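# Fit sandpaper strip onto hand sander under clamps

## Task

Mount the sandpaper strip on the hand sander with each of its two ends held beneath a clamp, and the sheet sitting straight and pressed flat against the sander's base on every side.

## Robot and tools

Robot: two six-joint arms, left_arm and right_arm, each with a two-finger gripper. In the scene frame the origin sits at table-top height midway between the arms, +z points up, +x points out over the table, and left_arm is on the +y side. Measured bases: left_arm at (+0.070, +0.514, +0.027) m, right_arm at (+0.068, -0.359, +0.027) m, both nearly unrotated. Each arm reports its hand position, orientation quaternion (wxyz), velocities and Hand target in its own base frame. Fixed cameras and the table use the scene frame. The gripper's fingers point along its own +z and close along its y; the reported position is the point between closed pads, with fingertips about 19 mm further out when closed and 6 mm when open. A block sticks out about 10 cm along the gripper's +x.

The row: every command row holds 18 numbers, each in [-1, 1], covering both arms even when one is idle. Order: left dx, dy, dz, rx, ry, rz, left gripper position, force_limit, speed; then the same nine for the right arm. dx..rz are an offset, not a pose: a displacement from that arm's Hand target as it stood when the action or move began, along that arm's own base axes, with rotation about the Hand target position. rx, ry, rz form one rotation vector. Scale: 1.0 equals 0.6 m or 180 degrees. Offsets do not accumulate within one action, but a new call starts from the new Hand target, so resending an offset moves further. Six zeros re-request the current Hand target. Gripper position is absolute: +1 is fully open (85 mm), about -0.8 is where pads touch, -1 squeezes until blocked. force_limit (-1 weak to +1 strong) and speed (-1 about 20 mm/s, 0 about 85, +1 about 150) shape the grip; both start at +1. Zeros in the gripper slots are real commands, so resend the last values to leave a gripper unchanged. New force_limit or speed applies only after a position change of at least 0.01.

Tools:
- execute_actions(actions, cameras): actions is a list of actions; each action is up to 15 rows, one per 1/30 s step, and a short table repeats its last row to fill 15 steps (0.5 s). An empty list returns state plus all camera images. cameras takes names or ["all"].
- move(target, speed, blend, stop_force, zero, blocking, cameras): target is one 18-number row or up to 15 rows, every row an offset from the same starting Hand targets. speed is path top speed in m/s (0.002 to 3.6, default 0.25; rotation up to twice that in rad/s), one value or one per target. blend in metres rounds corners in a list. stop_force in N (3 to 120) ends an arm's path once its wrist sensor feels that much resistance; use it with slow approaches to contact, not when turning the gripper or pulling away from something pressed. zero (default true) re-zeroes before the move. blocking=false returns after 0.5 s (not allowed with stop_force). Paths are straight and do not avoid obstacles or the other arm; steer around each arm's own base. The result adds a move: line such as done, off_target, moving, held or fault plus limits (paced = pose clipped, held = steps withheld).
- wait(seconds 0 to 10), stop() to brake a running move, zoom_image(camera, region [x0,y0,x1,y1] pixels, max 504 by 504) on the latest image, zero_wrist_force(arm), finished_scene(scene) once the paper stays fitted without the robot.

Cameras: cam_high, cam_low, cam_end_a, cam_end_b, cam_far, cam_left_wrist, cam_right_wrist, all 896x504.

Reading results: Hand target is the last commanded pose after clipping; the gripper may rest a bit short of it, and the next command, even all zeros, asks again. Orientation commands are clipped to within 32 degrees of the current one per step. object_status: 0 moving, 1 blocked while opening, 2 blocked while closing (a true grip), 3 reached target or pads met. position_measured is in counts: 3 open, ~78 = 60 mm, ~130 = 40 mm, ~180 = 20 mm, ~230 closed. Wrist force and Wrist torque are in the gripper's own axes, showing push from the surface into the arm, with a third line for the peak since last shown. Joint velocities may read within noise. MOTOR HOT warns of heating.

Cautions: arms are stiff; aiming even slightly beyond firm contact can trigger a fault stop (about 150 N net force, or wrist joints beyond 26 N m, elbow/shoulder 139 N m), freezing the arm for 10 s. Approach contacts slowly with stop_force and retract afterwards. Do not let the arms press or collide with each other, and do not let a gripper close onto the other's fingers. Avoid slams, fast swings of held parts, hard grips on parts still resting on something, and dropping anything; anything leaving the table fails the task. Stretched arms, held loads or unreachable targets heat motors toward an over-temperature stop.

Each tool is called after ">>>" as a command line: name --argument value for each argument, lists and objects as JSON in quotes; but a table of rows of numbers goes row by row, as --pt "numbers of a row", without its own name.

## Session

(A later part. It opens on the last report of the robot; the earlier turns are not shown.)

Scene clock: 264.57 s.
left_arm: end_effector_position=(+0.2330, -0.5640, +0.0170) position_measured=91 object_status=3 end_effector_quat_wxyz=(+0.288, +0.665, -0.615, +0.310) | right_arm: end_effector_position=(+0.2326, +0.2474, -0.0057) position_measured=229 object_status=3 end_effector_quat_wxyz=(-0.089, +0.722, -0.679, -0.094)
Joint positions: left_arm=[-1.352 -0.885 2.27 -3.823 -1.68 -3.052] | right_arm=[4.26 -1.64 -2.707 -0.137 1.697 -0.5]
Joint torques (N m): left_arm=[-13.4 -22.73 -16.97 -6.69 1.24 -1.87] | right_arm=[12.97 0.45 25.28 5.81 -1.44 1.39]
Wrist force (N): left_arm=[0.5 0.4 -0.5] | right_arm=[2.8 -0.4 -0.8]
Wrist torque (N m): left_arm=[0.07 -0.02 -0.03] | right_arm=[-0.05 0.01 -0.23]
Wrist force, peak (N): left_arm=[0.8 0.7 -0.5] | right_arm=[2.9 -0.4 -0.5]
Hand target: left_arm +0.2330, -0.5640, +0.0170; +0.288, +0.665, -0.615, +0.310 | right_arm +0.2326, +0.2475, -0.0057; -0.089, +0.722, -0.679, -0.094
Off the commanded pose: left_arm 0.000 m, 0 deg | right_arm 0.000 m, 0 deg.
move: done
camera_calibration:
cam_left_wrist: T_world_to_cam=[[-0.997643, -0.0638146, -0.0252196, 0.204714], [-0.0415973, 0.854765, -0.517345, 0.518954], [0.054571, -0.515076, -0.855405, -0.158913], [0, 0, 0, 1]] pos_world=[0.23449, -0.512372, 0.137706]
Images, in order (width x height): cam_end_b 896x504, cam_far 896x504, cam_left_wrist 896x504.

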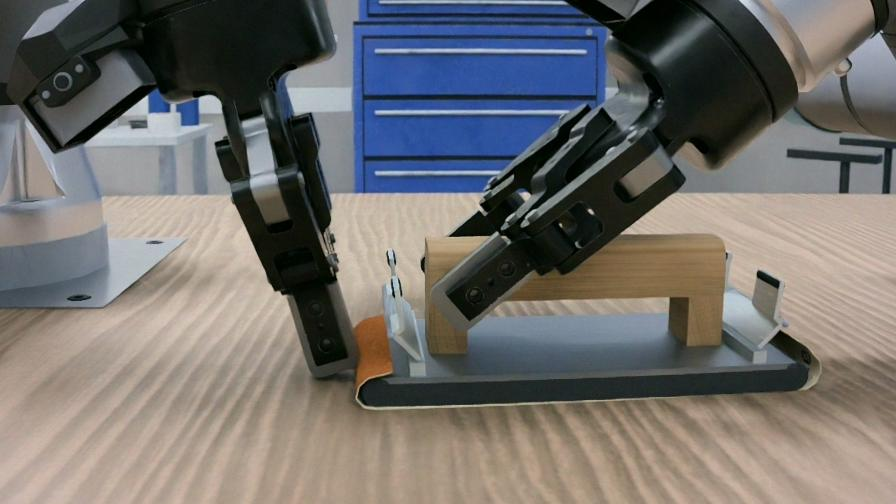

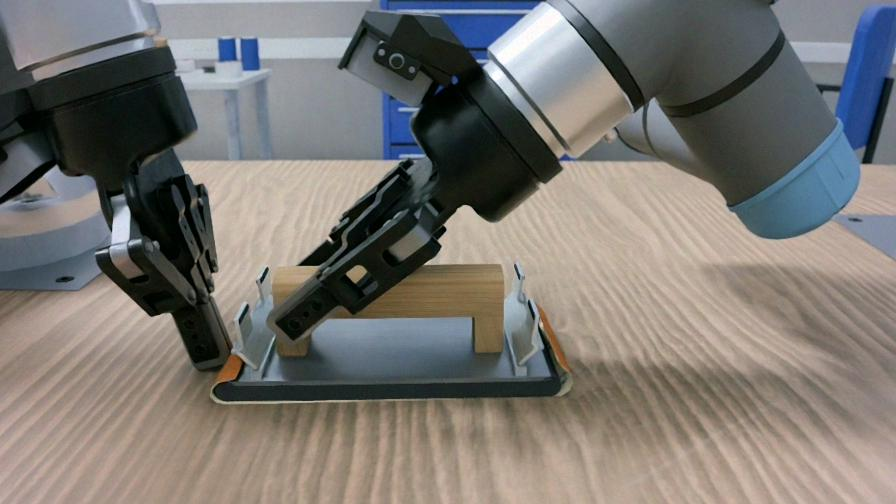

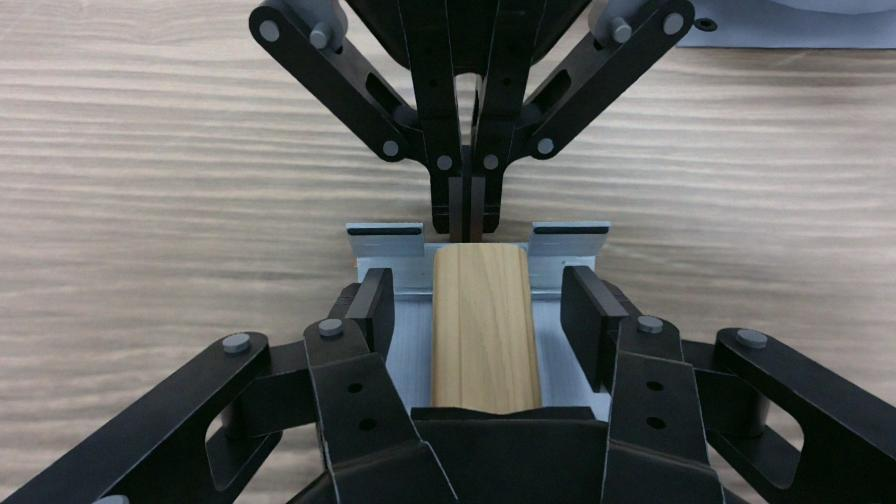

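>>> move --target '[0, 0, 0, 0, 0, 0, 0.3, 1, 0, -0.0001, 0.0022, 0, 0, 0, 0, -0.8, -1, 0]' --speed 0.02 --cameras '["cam_end_b", "cam_far"]'

>>> zoom_image --camera "cam_end_b" --region '[280, 220, 480, 420]'

>>> zoom_image --camera "cam_far" --region '[180, 250, 320, 410]'

Scene clock: 266.70 s.
left_arm: end_effector_position=(+0.2330, -0.5640, +0.0170) position_measured=91 object_status=3 end_effector_quat_wxyz=(+0.288, +0.665, -0.615, +0.310) | right_arm: end_effector_position=(+0.2325, +0.2488, -0.0057) position_measured=229 object_status=3 end_effector_quat_wxyz=(-0.089, +0.722, -0.679, -0.094)
Joint positions: left_arm=[-1.352 -0.885 2.27 -3.823 -1.68 -3.052] | right_arm=[4.262 -1.642 -2.705 -0.137 1.696 -0.497]
Joint torques (N m): left_arm=[-13.39 -22.59 -17.48 -6.9 1.08 -1.82] | right_arm=[11.46 1.81 24.84 5.97 -1.36 1.64]
Wrist force (N): left_arm=[0.6 0.4 -0.5] | right_arm=[4.0 -0.4 -1.1]
Wrist torque (N m): left_arm=[0.08 -0.03 -0.03] | right_arm=[-0.04 -0.03 -0.23]
Wrist force, peak (N): left_arm=[0.7 0.7 -0.6] | right_arm=[4.4 -0.4 -1.1]
Hand target: left_arm +0.2330, -0.5640, +0.0170; +0.288, +0.665, -0.615, +0.310 | right_arm +0.2325, +0.2489, -0.0057; -0.089, +0.722, -0.679, -0.094
Off the commanded pose: left_arm 0.000 m, 0 deg | right_arm 0.000 m, 0 deg.
move: done
Images, in order (width x height): cam_end_b 896x504, cam_far 896x504.

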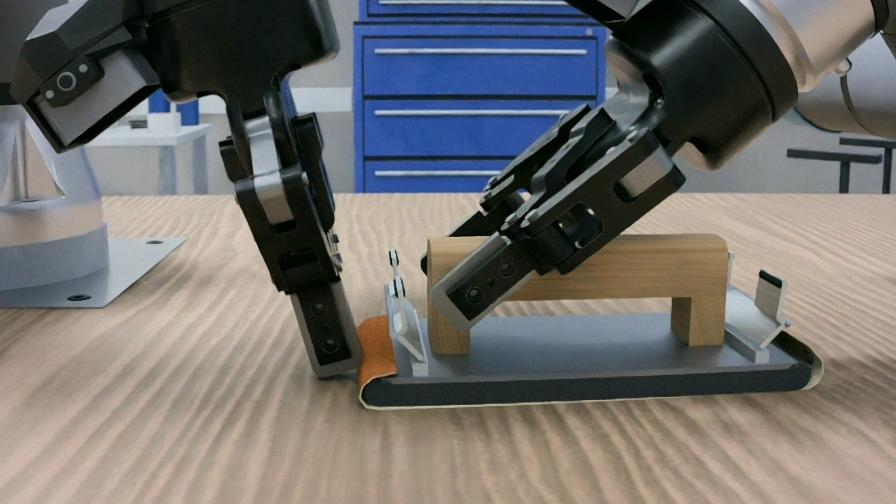

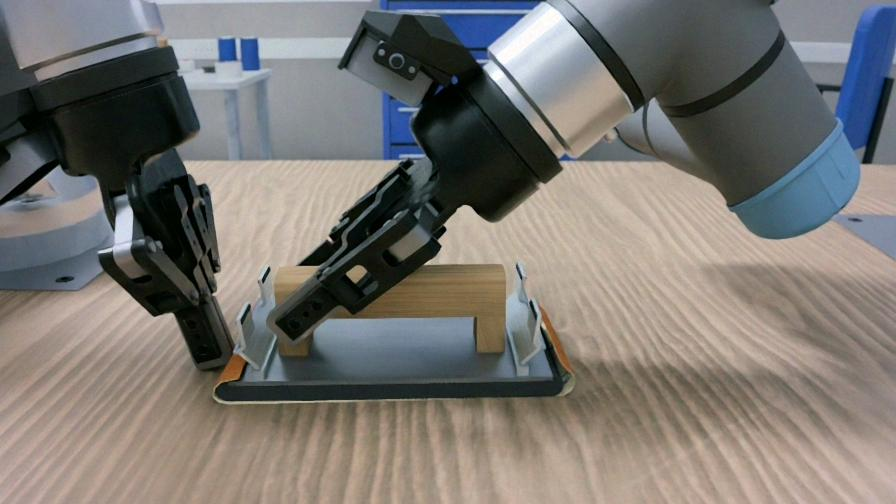

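Scaled by 2.520.

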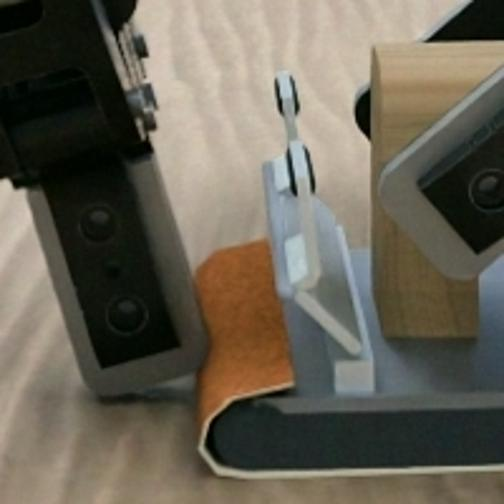

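Scaled by 3.150.

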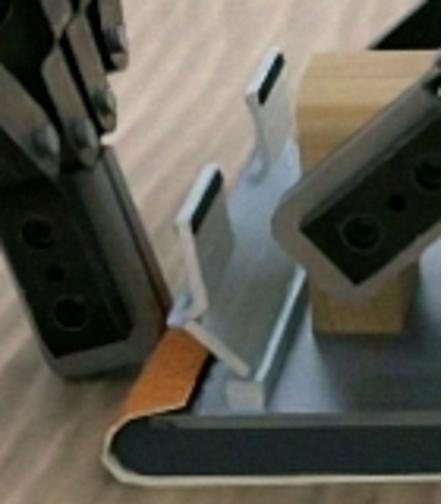

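>>> move --target '[0.0016, -0.0217, 0, 0, 0, 0, 0.3, 1, 0, 0, 0, 0, 0, 0, 0, -0.8, -1, 0]' --speed 0.02 --stop_force 5 --cameras '["cam_end_b", "cam_far", "cam_left_wrist"]'

>>> zoom_image --camera "cam_end_b" --region '[280, 220, 480, 420]'

>>> zoom_image --camera "cam_left_wrist" --region '[340, 200, 640, 300]'

Scene clock: 272.40 s.
left_arm: end_effector_position=(+0.2338, -0.5744, +0.0170) position_measured=91 object_status=3 end_effector_quat_wxyz=(+0.288, +0.665, -0.615, +0.310) | right_arm: end_effector_position=(+0.2325, +0.2489, -0.0057) position_measured=229 object_status=3 end_effector_quat_wxyz=(-0.089, +0.722, -0.679, -0.094)
Joint positions: left_arm=[-1.356 -0.879 2.243 -3.803 -1.677 -3.054] | right_arm=[4.262 -1.642 -2.705 -0.137 1.696 -0.497]
Joint torques (N m): left_arm=[13.21 -45.31 -0.62 -6.69 -1.61 1.9] | right_arm=[12.39 4.4 23.95 6 2.73 1.48]
Wrist force (N): left_arm=[0.4 0.5 -0.5] | right_arm=[4.6 -0.2 -1.2]
Wrist torque (N m): left_arm=[0.08 -0.01 -0.03] | right_arm=[-0.02 -0.10 -0.24]
Wrist force, peak (N): left_arm=[-4.4 0.7 -5.9] | right_arm=[8.7 -0.4 -2.0]
Hand target: left_arm +0.2338, -0.5744, +0.0170; +0.288, +0.665, -0.615, +0.310 (not the last commanded pose) | right_arm +0.2325, +0.2489, -0.0057; -0.089, +0.722, -0.679, -0.094
Off the commanded pose: left_arm 0.003 m, 0 deg | right_arm 0.000 m, 0 deg.
move: contact (left_arm)
camera_calibration:
cam_left_wrist: T_world_to_cam=[[-0.997643, -0.0638119, -0.0252141, 0.204855], [-0.0415932, 0.854721, -0.517418, 0.527777], [0.0545685, -0.51515, -0.855361, -0.164306], [0, 0, 0, 1]] pos_world=[0.23529, -0.522672, 0.137706]
Images, in order (width x height): cam_end_b 896x504, cam_far 896x504, cam_left_wrist 896x504.

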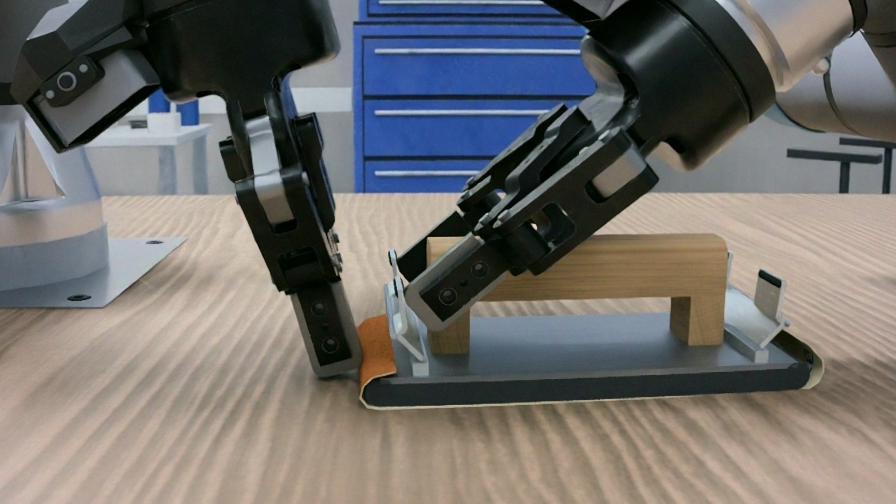

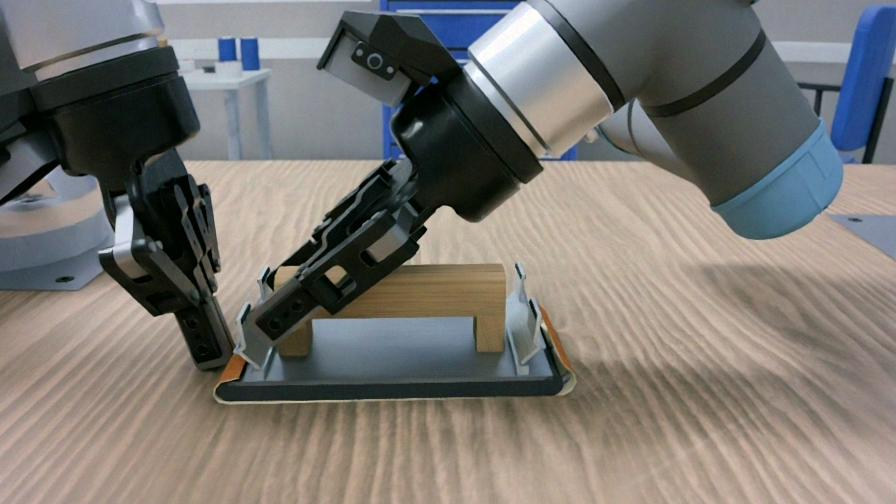

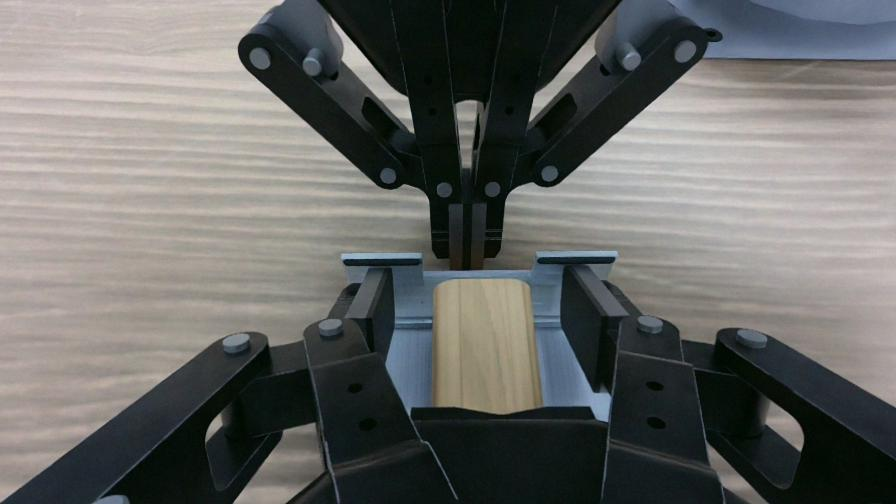

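Scaled by 2.520.

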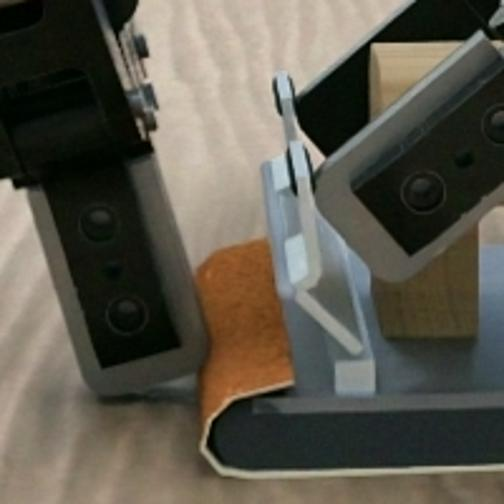

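Scaled by 1.680.

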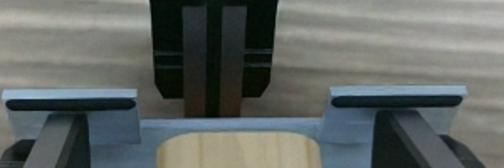

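>>> move --target '[0.0009, -0.0117, -0.001, 0, 0, 0, 0.3, 1, 0, 0, 0, 0, 0, 0, 0, -0.8, -1, 0]' --speed 0.01 --stop_force 12 --cameras '["cam_end_b", "cam_far", "cam_left_wrist"]'

>>> zoom_image --camera "cam_end_b" --region '[280, 220, 480, 420]'

Scene clock: 278.40 s.
left_arm: end_effector_position=(+0.2343, -0.5814, +0.0164) position_measured=91 object_status=3 end_effector_quat_wxyz=(+0.288, +0.665, -0.615, +0.310) | right_arm: end_effector_position=(+0.2325, +0.2489, -0.0057) position_measured=229 object_status=3 end_effector_quat_wxyz=(-0.089, +0.722, -0.679, -0.094)
Joint positions: left_arm=[-1.358 -0.873 2.225 -3.791 -1.675 -3.056] | right_arm=[4.262 -1.642 -2.705 -0.137 1.696 -0.497]
Joint torques (N m): left_arm=[-13.82 -23.03 -18.73 -1 1.31 -1.75] | right_arm=[9.98 14.37 21.47 4.24 0.63 1.39]
Wrist force (N): left_arm=[0.4 0.6 -0.5] | right_arm=[1.8 -0.1 1.0]
Wrist torque (N m): left_arm=[0.11 -0.01 -0.03] | right_arm=[0.00 -0.01 -0.23]
Wrist force, peak (N): left_arm=[-5.6 2.3 -5.4] | right_arm=[9.1 -1.1 -2.1]
Hand target: left_arm +0.2343, -0.5814, +0.0164; +0.288, +0.665, -0.615, +0.310 | right_arm +0.2325, +0.2489, -0.0057; -0.089, +0.722, -0.679, -0.094
Off the commanded pose: left_arm 0.000 m, 0 deg | right_arm 0.000 m, 0 deg.
move: done
camera_calibration:
cam_left_wrist: T_world_to_cam=[[-0.997643, -0.0638119, -0.0252141, 0.204886], [-0.0415932, 0.854721, -0.517418, 0.533556], [0.0545685, -0.51515, -0.855361, -0.168504], [0, 0, 0, 1]] pos_world=[0.23579, -0.529772, 0.137106]
Images, in order (width x height): cam_end_b 896x504, cam_far 896x504, cam_left_wrist 896x504.

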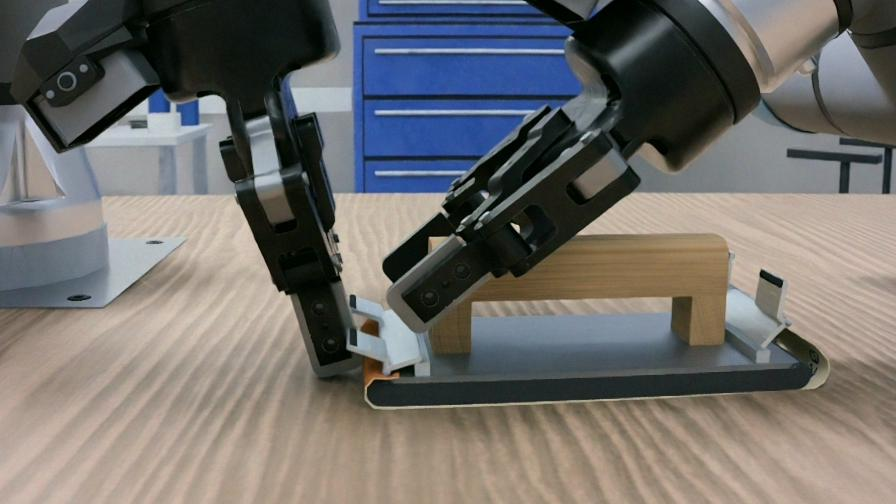

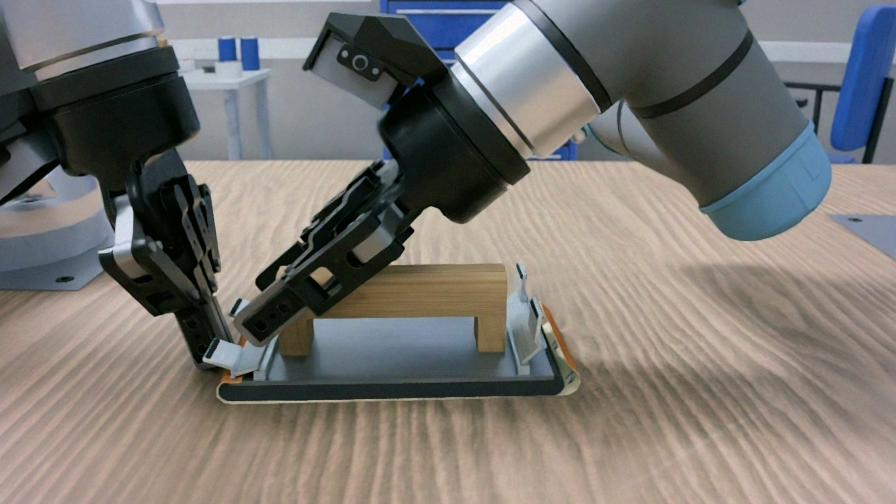

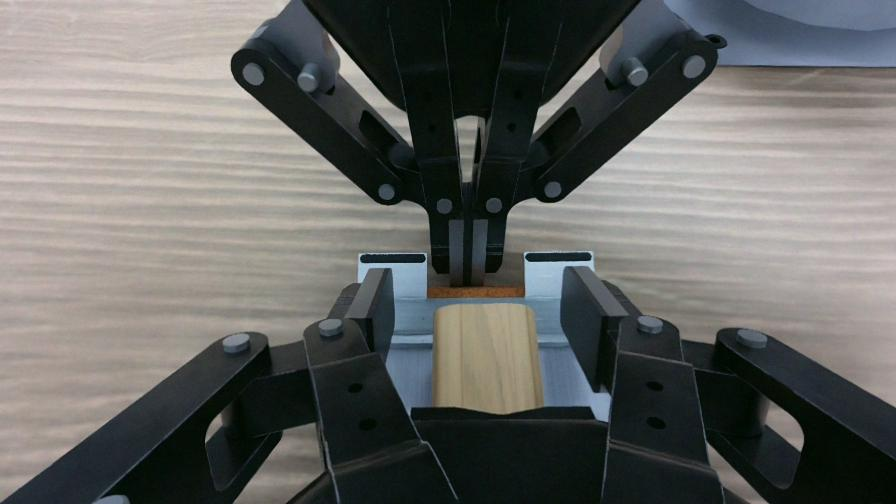

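Scaled by 2.520.

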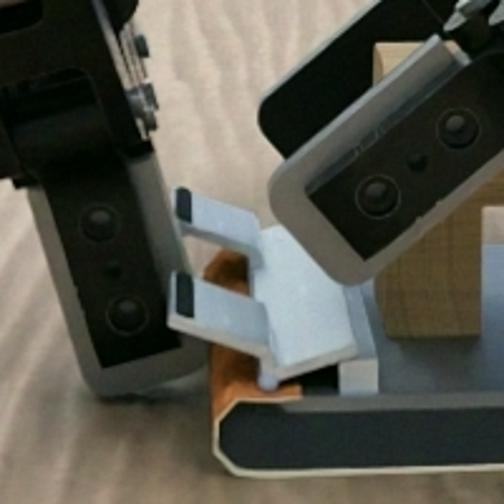

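>>> move --target '[0, 0.083, 0.167, 0, 0, 0, 0.3, 1, 0, 0.002, -0.0333, 0, 0, 0, 0, -0.8, -1, 0]' --speed 0.15 --cameras '["cam_end_b", "cam_far", "cam_end_a", "cam_left_wrist"]'

>>> zoom_image --camera "cam_end_b" --region '[300, 280, 480, 420]'

>>> zoom_image --camera "cam_end_a" --region '[400, 120, 600, 300]'

>>> zoom_image --camera "cam_far" --region '[180, 250, 320, 410]'

Scene clock: 294.70 s.
left_arm: end_effector_position=(+0.2343, -0.5316, +0.1166) position_measured=91 object_status=3 end_effector_quat_wxyz=(+0.288, +0.665, -0.615, +0.310) | right_arm: end_effector_position=(+0.2337, +0.2289, -0.0057) position_measured=229 object_status=3 end_effector_quat_wxyz=(-0.089, +0.722, -0.679, -0.094)
Joint positions: left_arm=[-1.33 -1.216 2.351 -3.572 -1.697 -3.037] | right_arm=[4.224 -1.615 -2.734 -0.14 1.705 -0.535]
Joint torques (N m): left_arm=[13.15 -35.23 -5.14 -1.1 -1.8 2.08] | right_arm=[-16.68 24.77 -1.23 1.05 2.44 -1.45]
Wrist force (N): left_arm=[0.4 0.7 -0.5] | right_arm=[1.0 -0.4 1.0]
Wrist torque (N m): left_arm=[0.10 -0.04 -0.20] | right_arm=[-0.02 0.06 -0.12]
Wrist force, peak (N): left_arm=[1.0 0.6 -1.5] | right_arm=[1.8 -0.4 1.4]
Hand target: left_arm +0.2343, -0.5316, +0.1166; +0.288, +0.665, -0.615, +0.310 | right_arm +0.2337, +0.2289, -0.0057; -0.089, +0.722, -0.679, -0.094
Off the commanded pose: left_arm 0.000 m, 0 deg | right_arm 0.000 m, 0 deg.
move: done
camera_calibration:
cam_left_wrist: T_world_to_cam=[[-0.997643, -0.063813, -0.0252134, 0.210589], [-0.0415945, 0.854721, -0.517418, 0.542836], [0.0545685, -0.51515, -0.855361, -0.0571422], [0, 0, 0, 1]] pos_world=[0.23579, -0.479972, 0.237306]
Images, in order (width x height): cam_end_a 896x504, cam_end_b 896x504, cam_far 896x504, cam_left_wrist 896x504.

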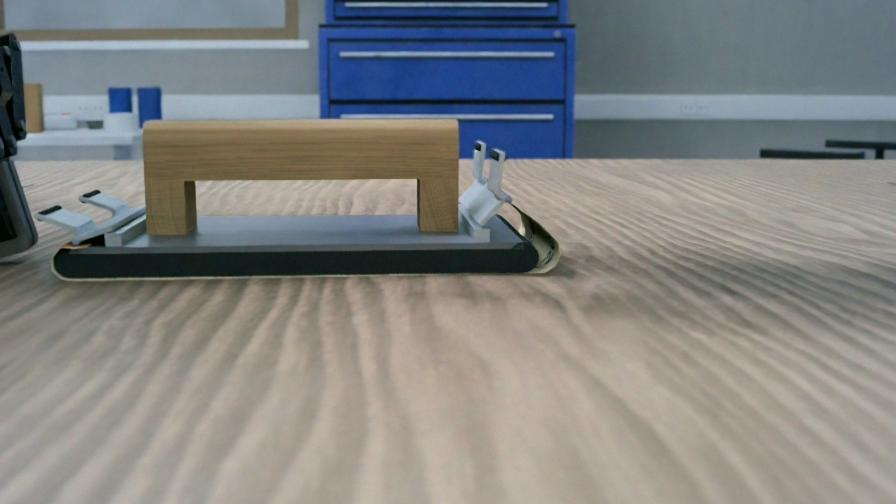

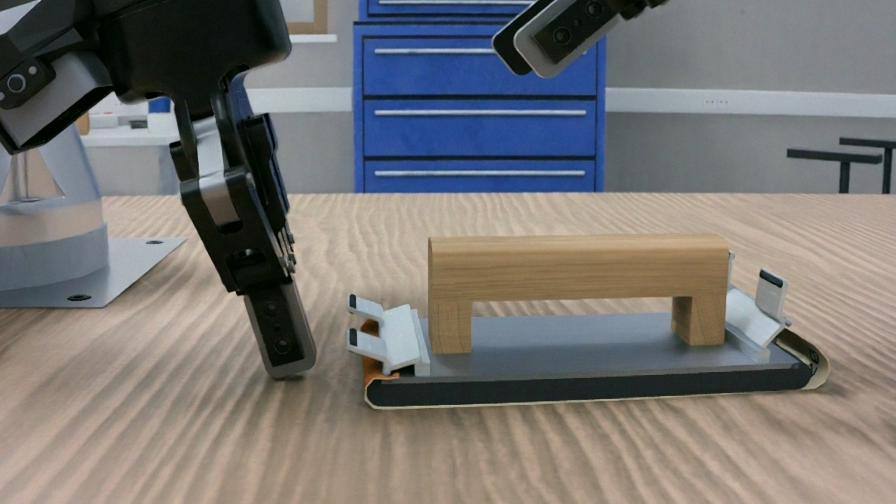

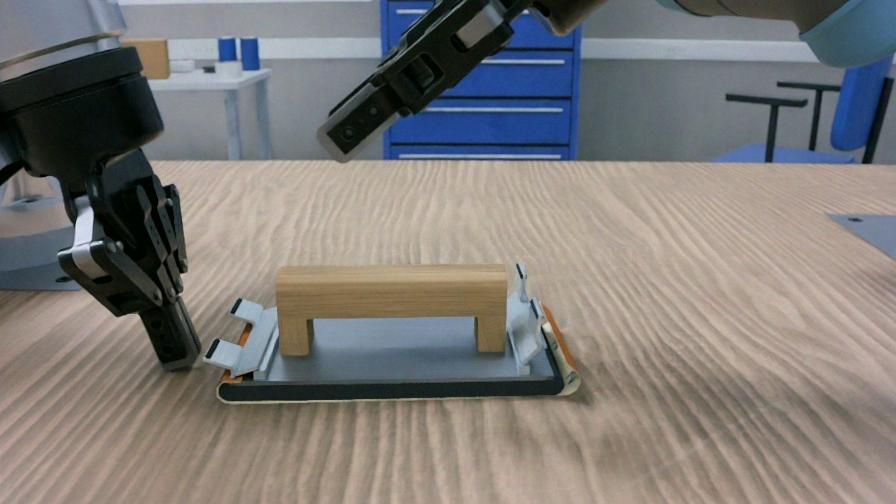

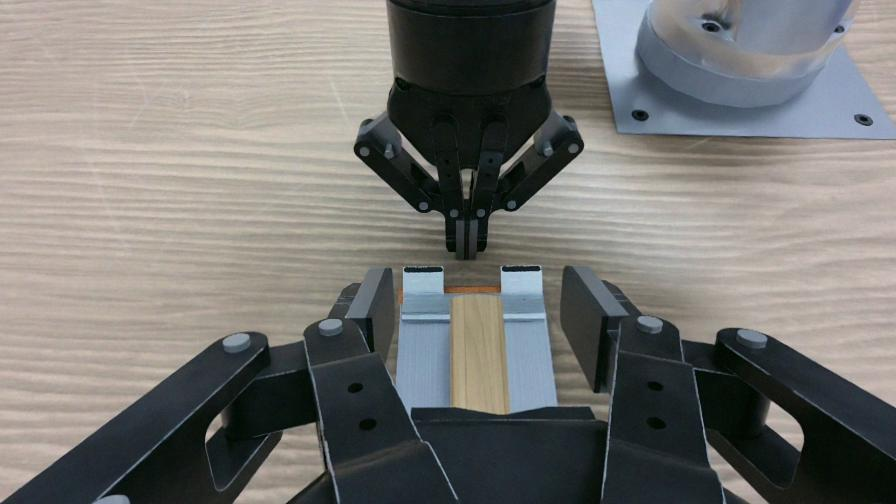

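Scaled by 2.800.

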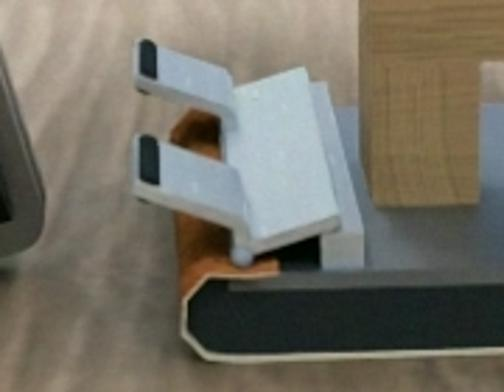

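Scaled by 2.520.

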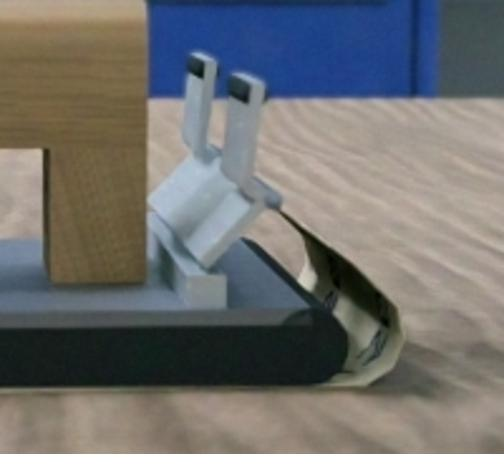

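Scaled by 3.150.

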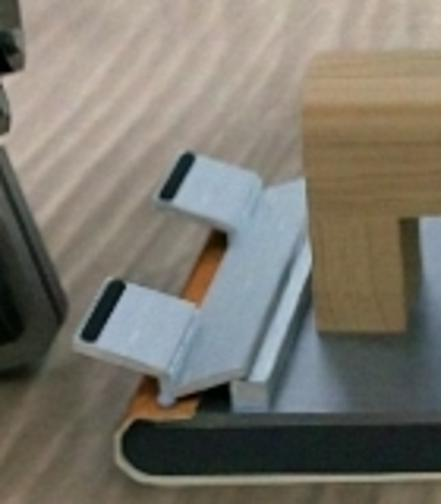

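>>> move --pt "-0.0223 0.336 0.0557 0.0202 -0.268 -0.422 -0.8 -1 0 0 -0.0167 0.3 -0.0162 0.268 -0.4218 0.3 1 0" --pt "-0.0223 0.2693 -0.0277 0.0403 -0.535 -0.8427 -0.8 -1 0 -0.0165 0.2018 0.2428 -0.0323 0.5358 -0.8427 0.3 1 0" --pt "-0.0223 0.2415 -0.192 0.0403 -0.535 -0.8427 -0.8 -1 0 -0.0165 0.2952 0.0873 -0.0323 0.5358 -0.8427 0.3 1 0" --speed '[0.4, 0.4, 0.15]' --blend '[0.04, 0.02, 0]' --cameras '["all"]'

Scene clock: 305.83 s.
left_arm: end_effector_position=(+0.2208, -0.3867, +0.0015) position_measured=229 object_status=3 end_effector_quat_wxyz=(+0.095, +0.672, +0.729, -0.089) | right_arm: end_effector_position=(+0.2238, +0.4060, +0.0468) position_measured=91 object_status=3 end_effector_quat_wxyz=(-0.308, +0.620, +0.661, +0.290)
Joint positions: left_arm=[-1.329 -1.347 2.463 -2.944 -1.615 0.155] | right_arm=[4.303 -2.092 -2.605 0.801 1.926 2.823]
Joint torques (N m): left_arm=[9.98 -10.45 -22.67 -5.99 -1.56 -0.72] | right_arm=[11.47 13.82 16.31 5.86 -1.44 1.59]
Wrist force (N): left_arm=[0.2 -1.2 0.2] | right_arm=[-2.1 1.8 -0.6]
Wrist torque (N m): left_arm=[-0.14 0.02 0.09] | right_arm=[0.25 0.16 -0.17]
Wrist force, peak (N): left_arm=[0.4 -1.2 1.3] | right_arm=[-2.1 2.2 0.0]
Hand target: left_arm +0.2209, -0.3867, +0.0014; +0.095, +0.672, +0.729, -0.089 | right_arm +0.2238, +0.4060, +0.0467; -0.308, +0.620, +0.661, +0.290
Off the commanded pose: left_arm 0.000 m, 0 deg | right_arm 0.000 m, 0 deg.
move: done
camera_calibration:
cam_left_wrist: T_world_to_cam=[[0.998741, 0.0501239, -0.00210852, -0.193295], [0.0428315, -0.830045, 0.556049, -0.312861], [0.0261212, -0.555439, -0.831147, -0.0896157], [0, 0, 0, 1]] pos_world=[0.208793, -0.299776, 0.0990747]
cam_right_wrist: T_world_to_cam=[[0.997148, 0.0754, -0.00326431, -0.247484], [0.0630766, -0.856362, -0.512509, 0.376816], [-0.0414386, 0.510841, -0.858676, -0.028869], [0, 0, 0, 1]] pos_world=[0.221814, 0.356098, 0.167524]

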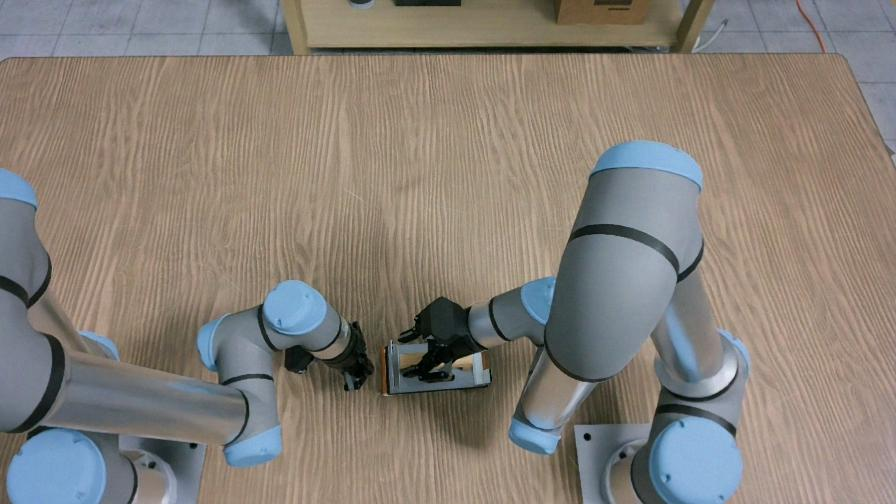

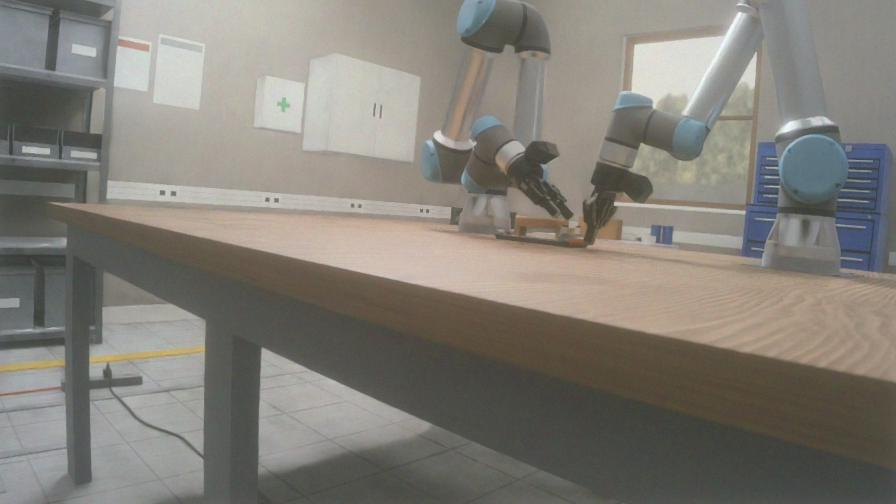

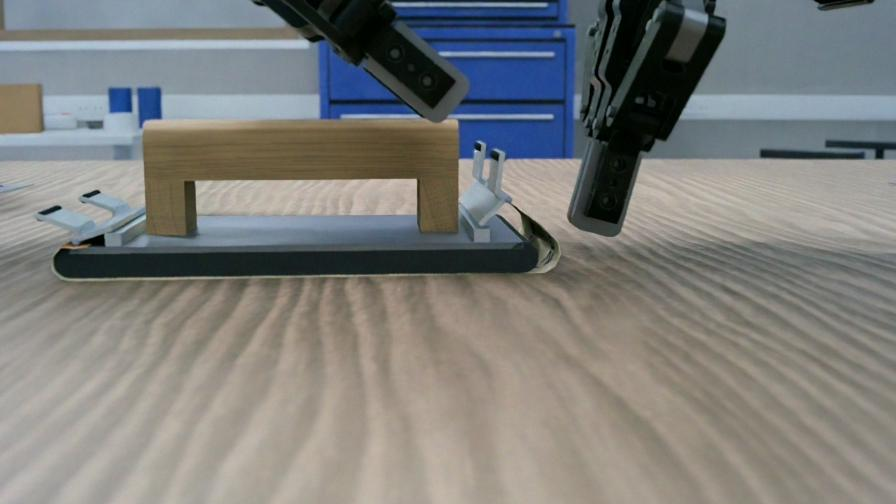

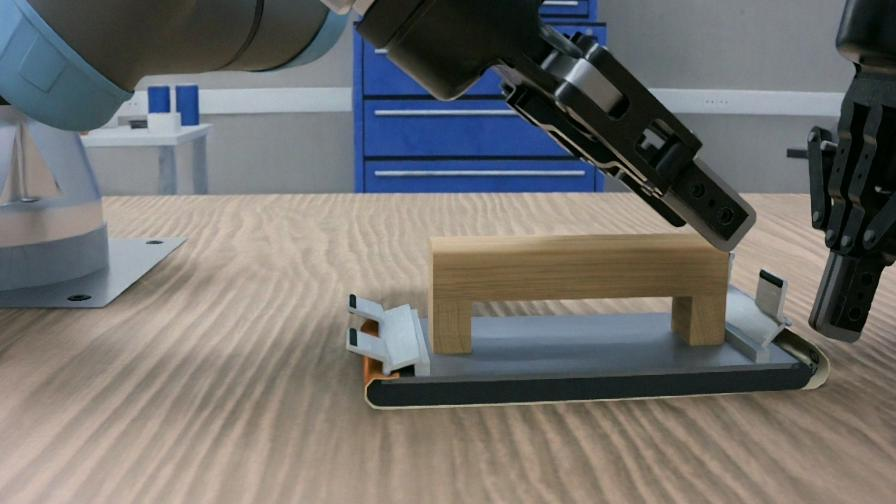

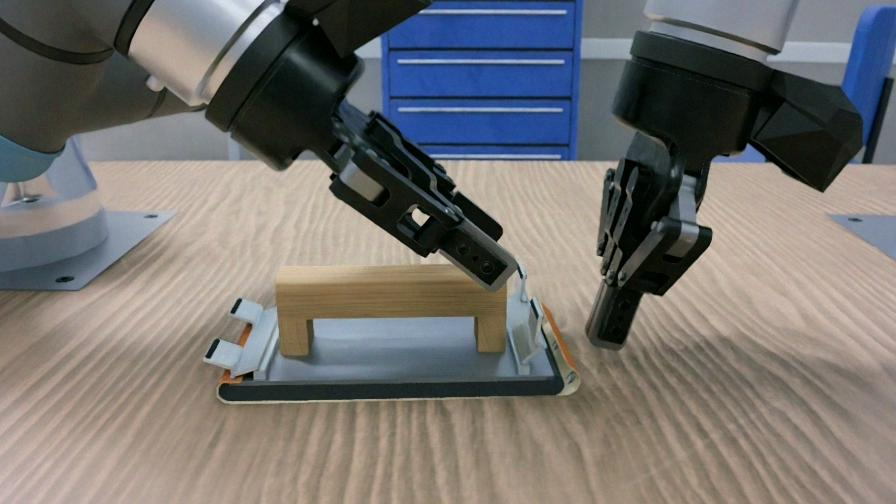

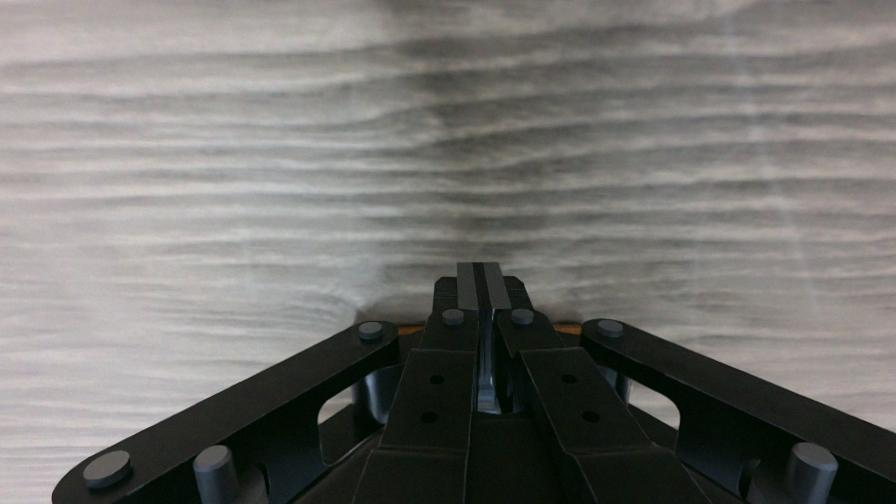

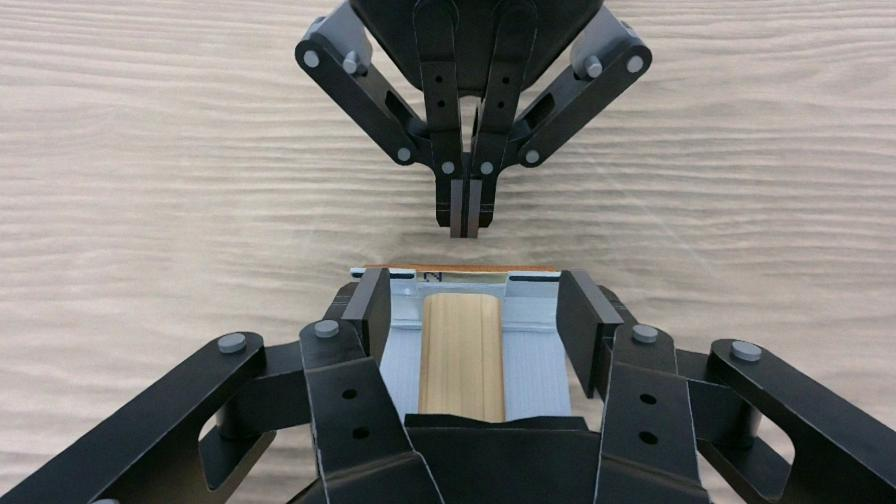

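>>> zoom_image --camera "cam_right_wrist" --region '[330, 240, 610, 430]'

>>> zoom_image --camera "cam_left_wrist" --region '[340, 250, 640, 430]'

>>> zoom_image --camera "cam_end_a" --region '[350, 60, 630, 290]'

>>> zoom_image --camera "cam_high" --region '[330, 280, 530, 420]'

Scaled by 1.800.

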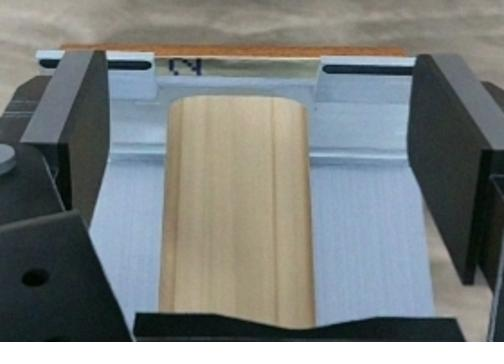

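Scaled by 1.680.

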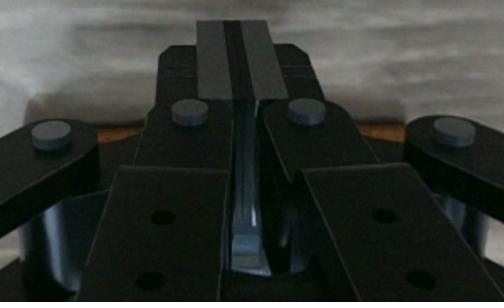

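Scaled by 1.800.

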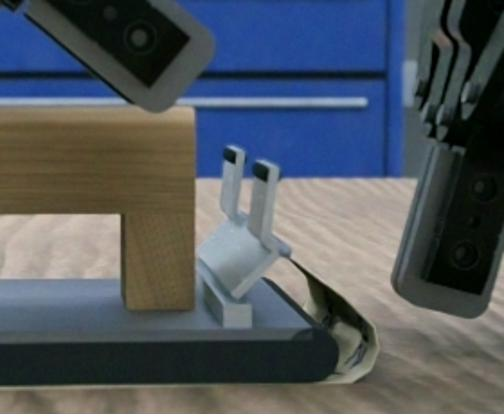

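Scaled by 2.520.

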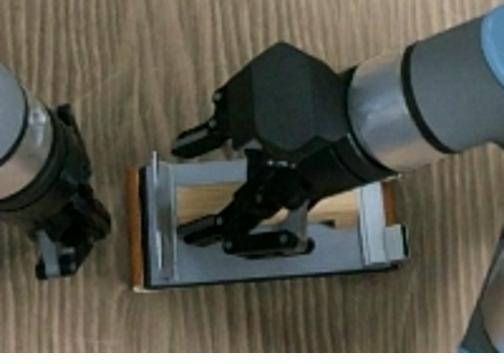

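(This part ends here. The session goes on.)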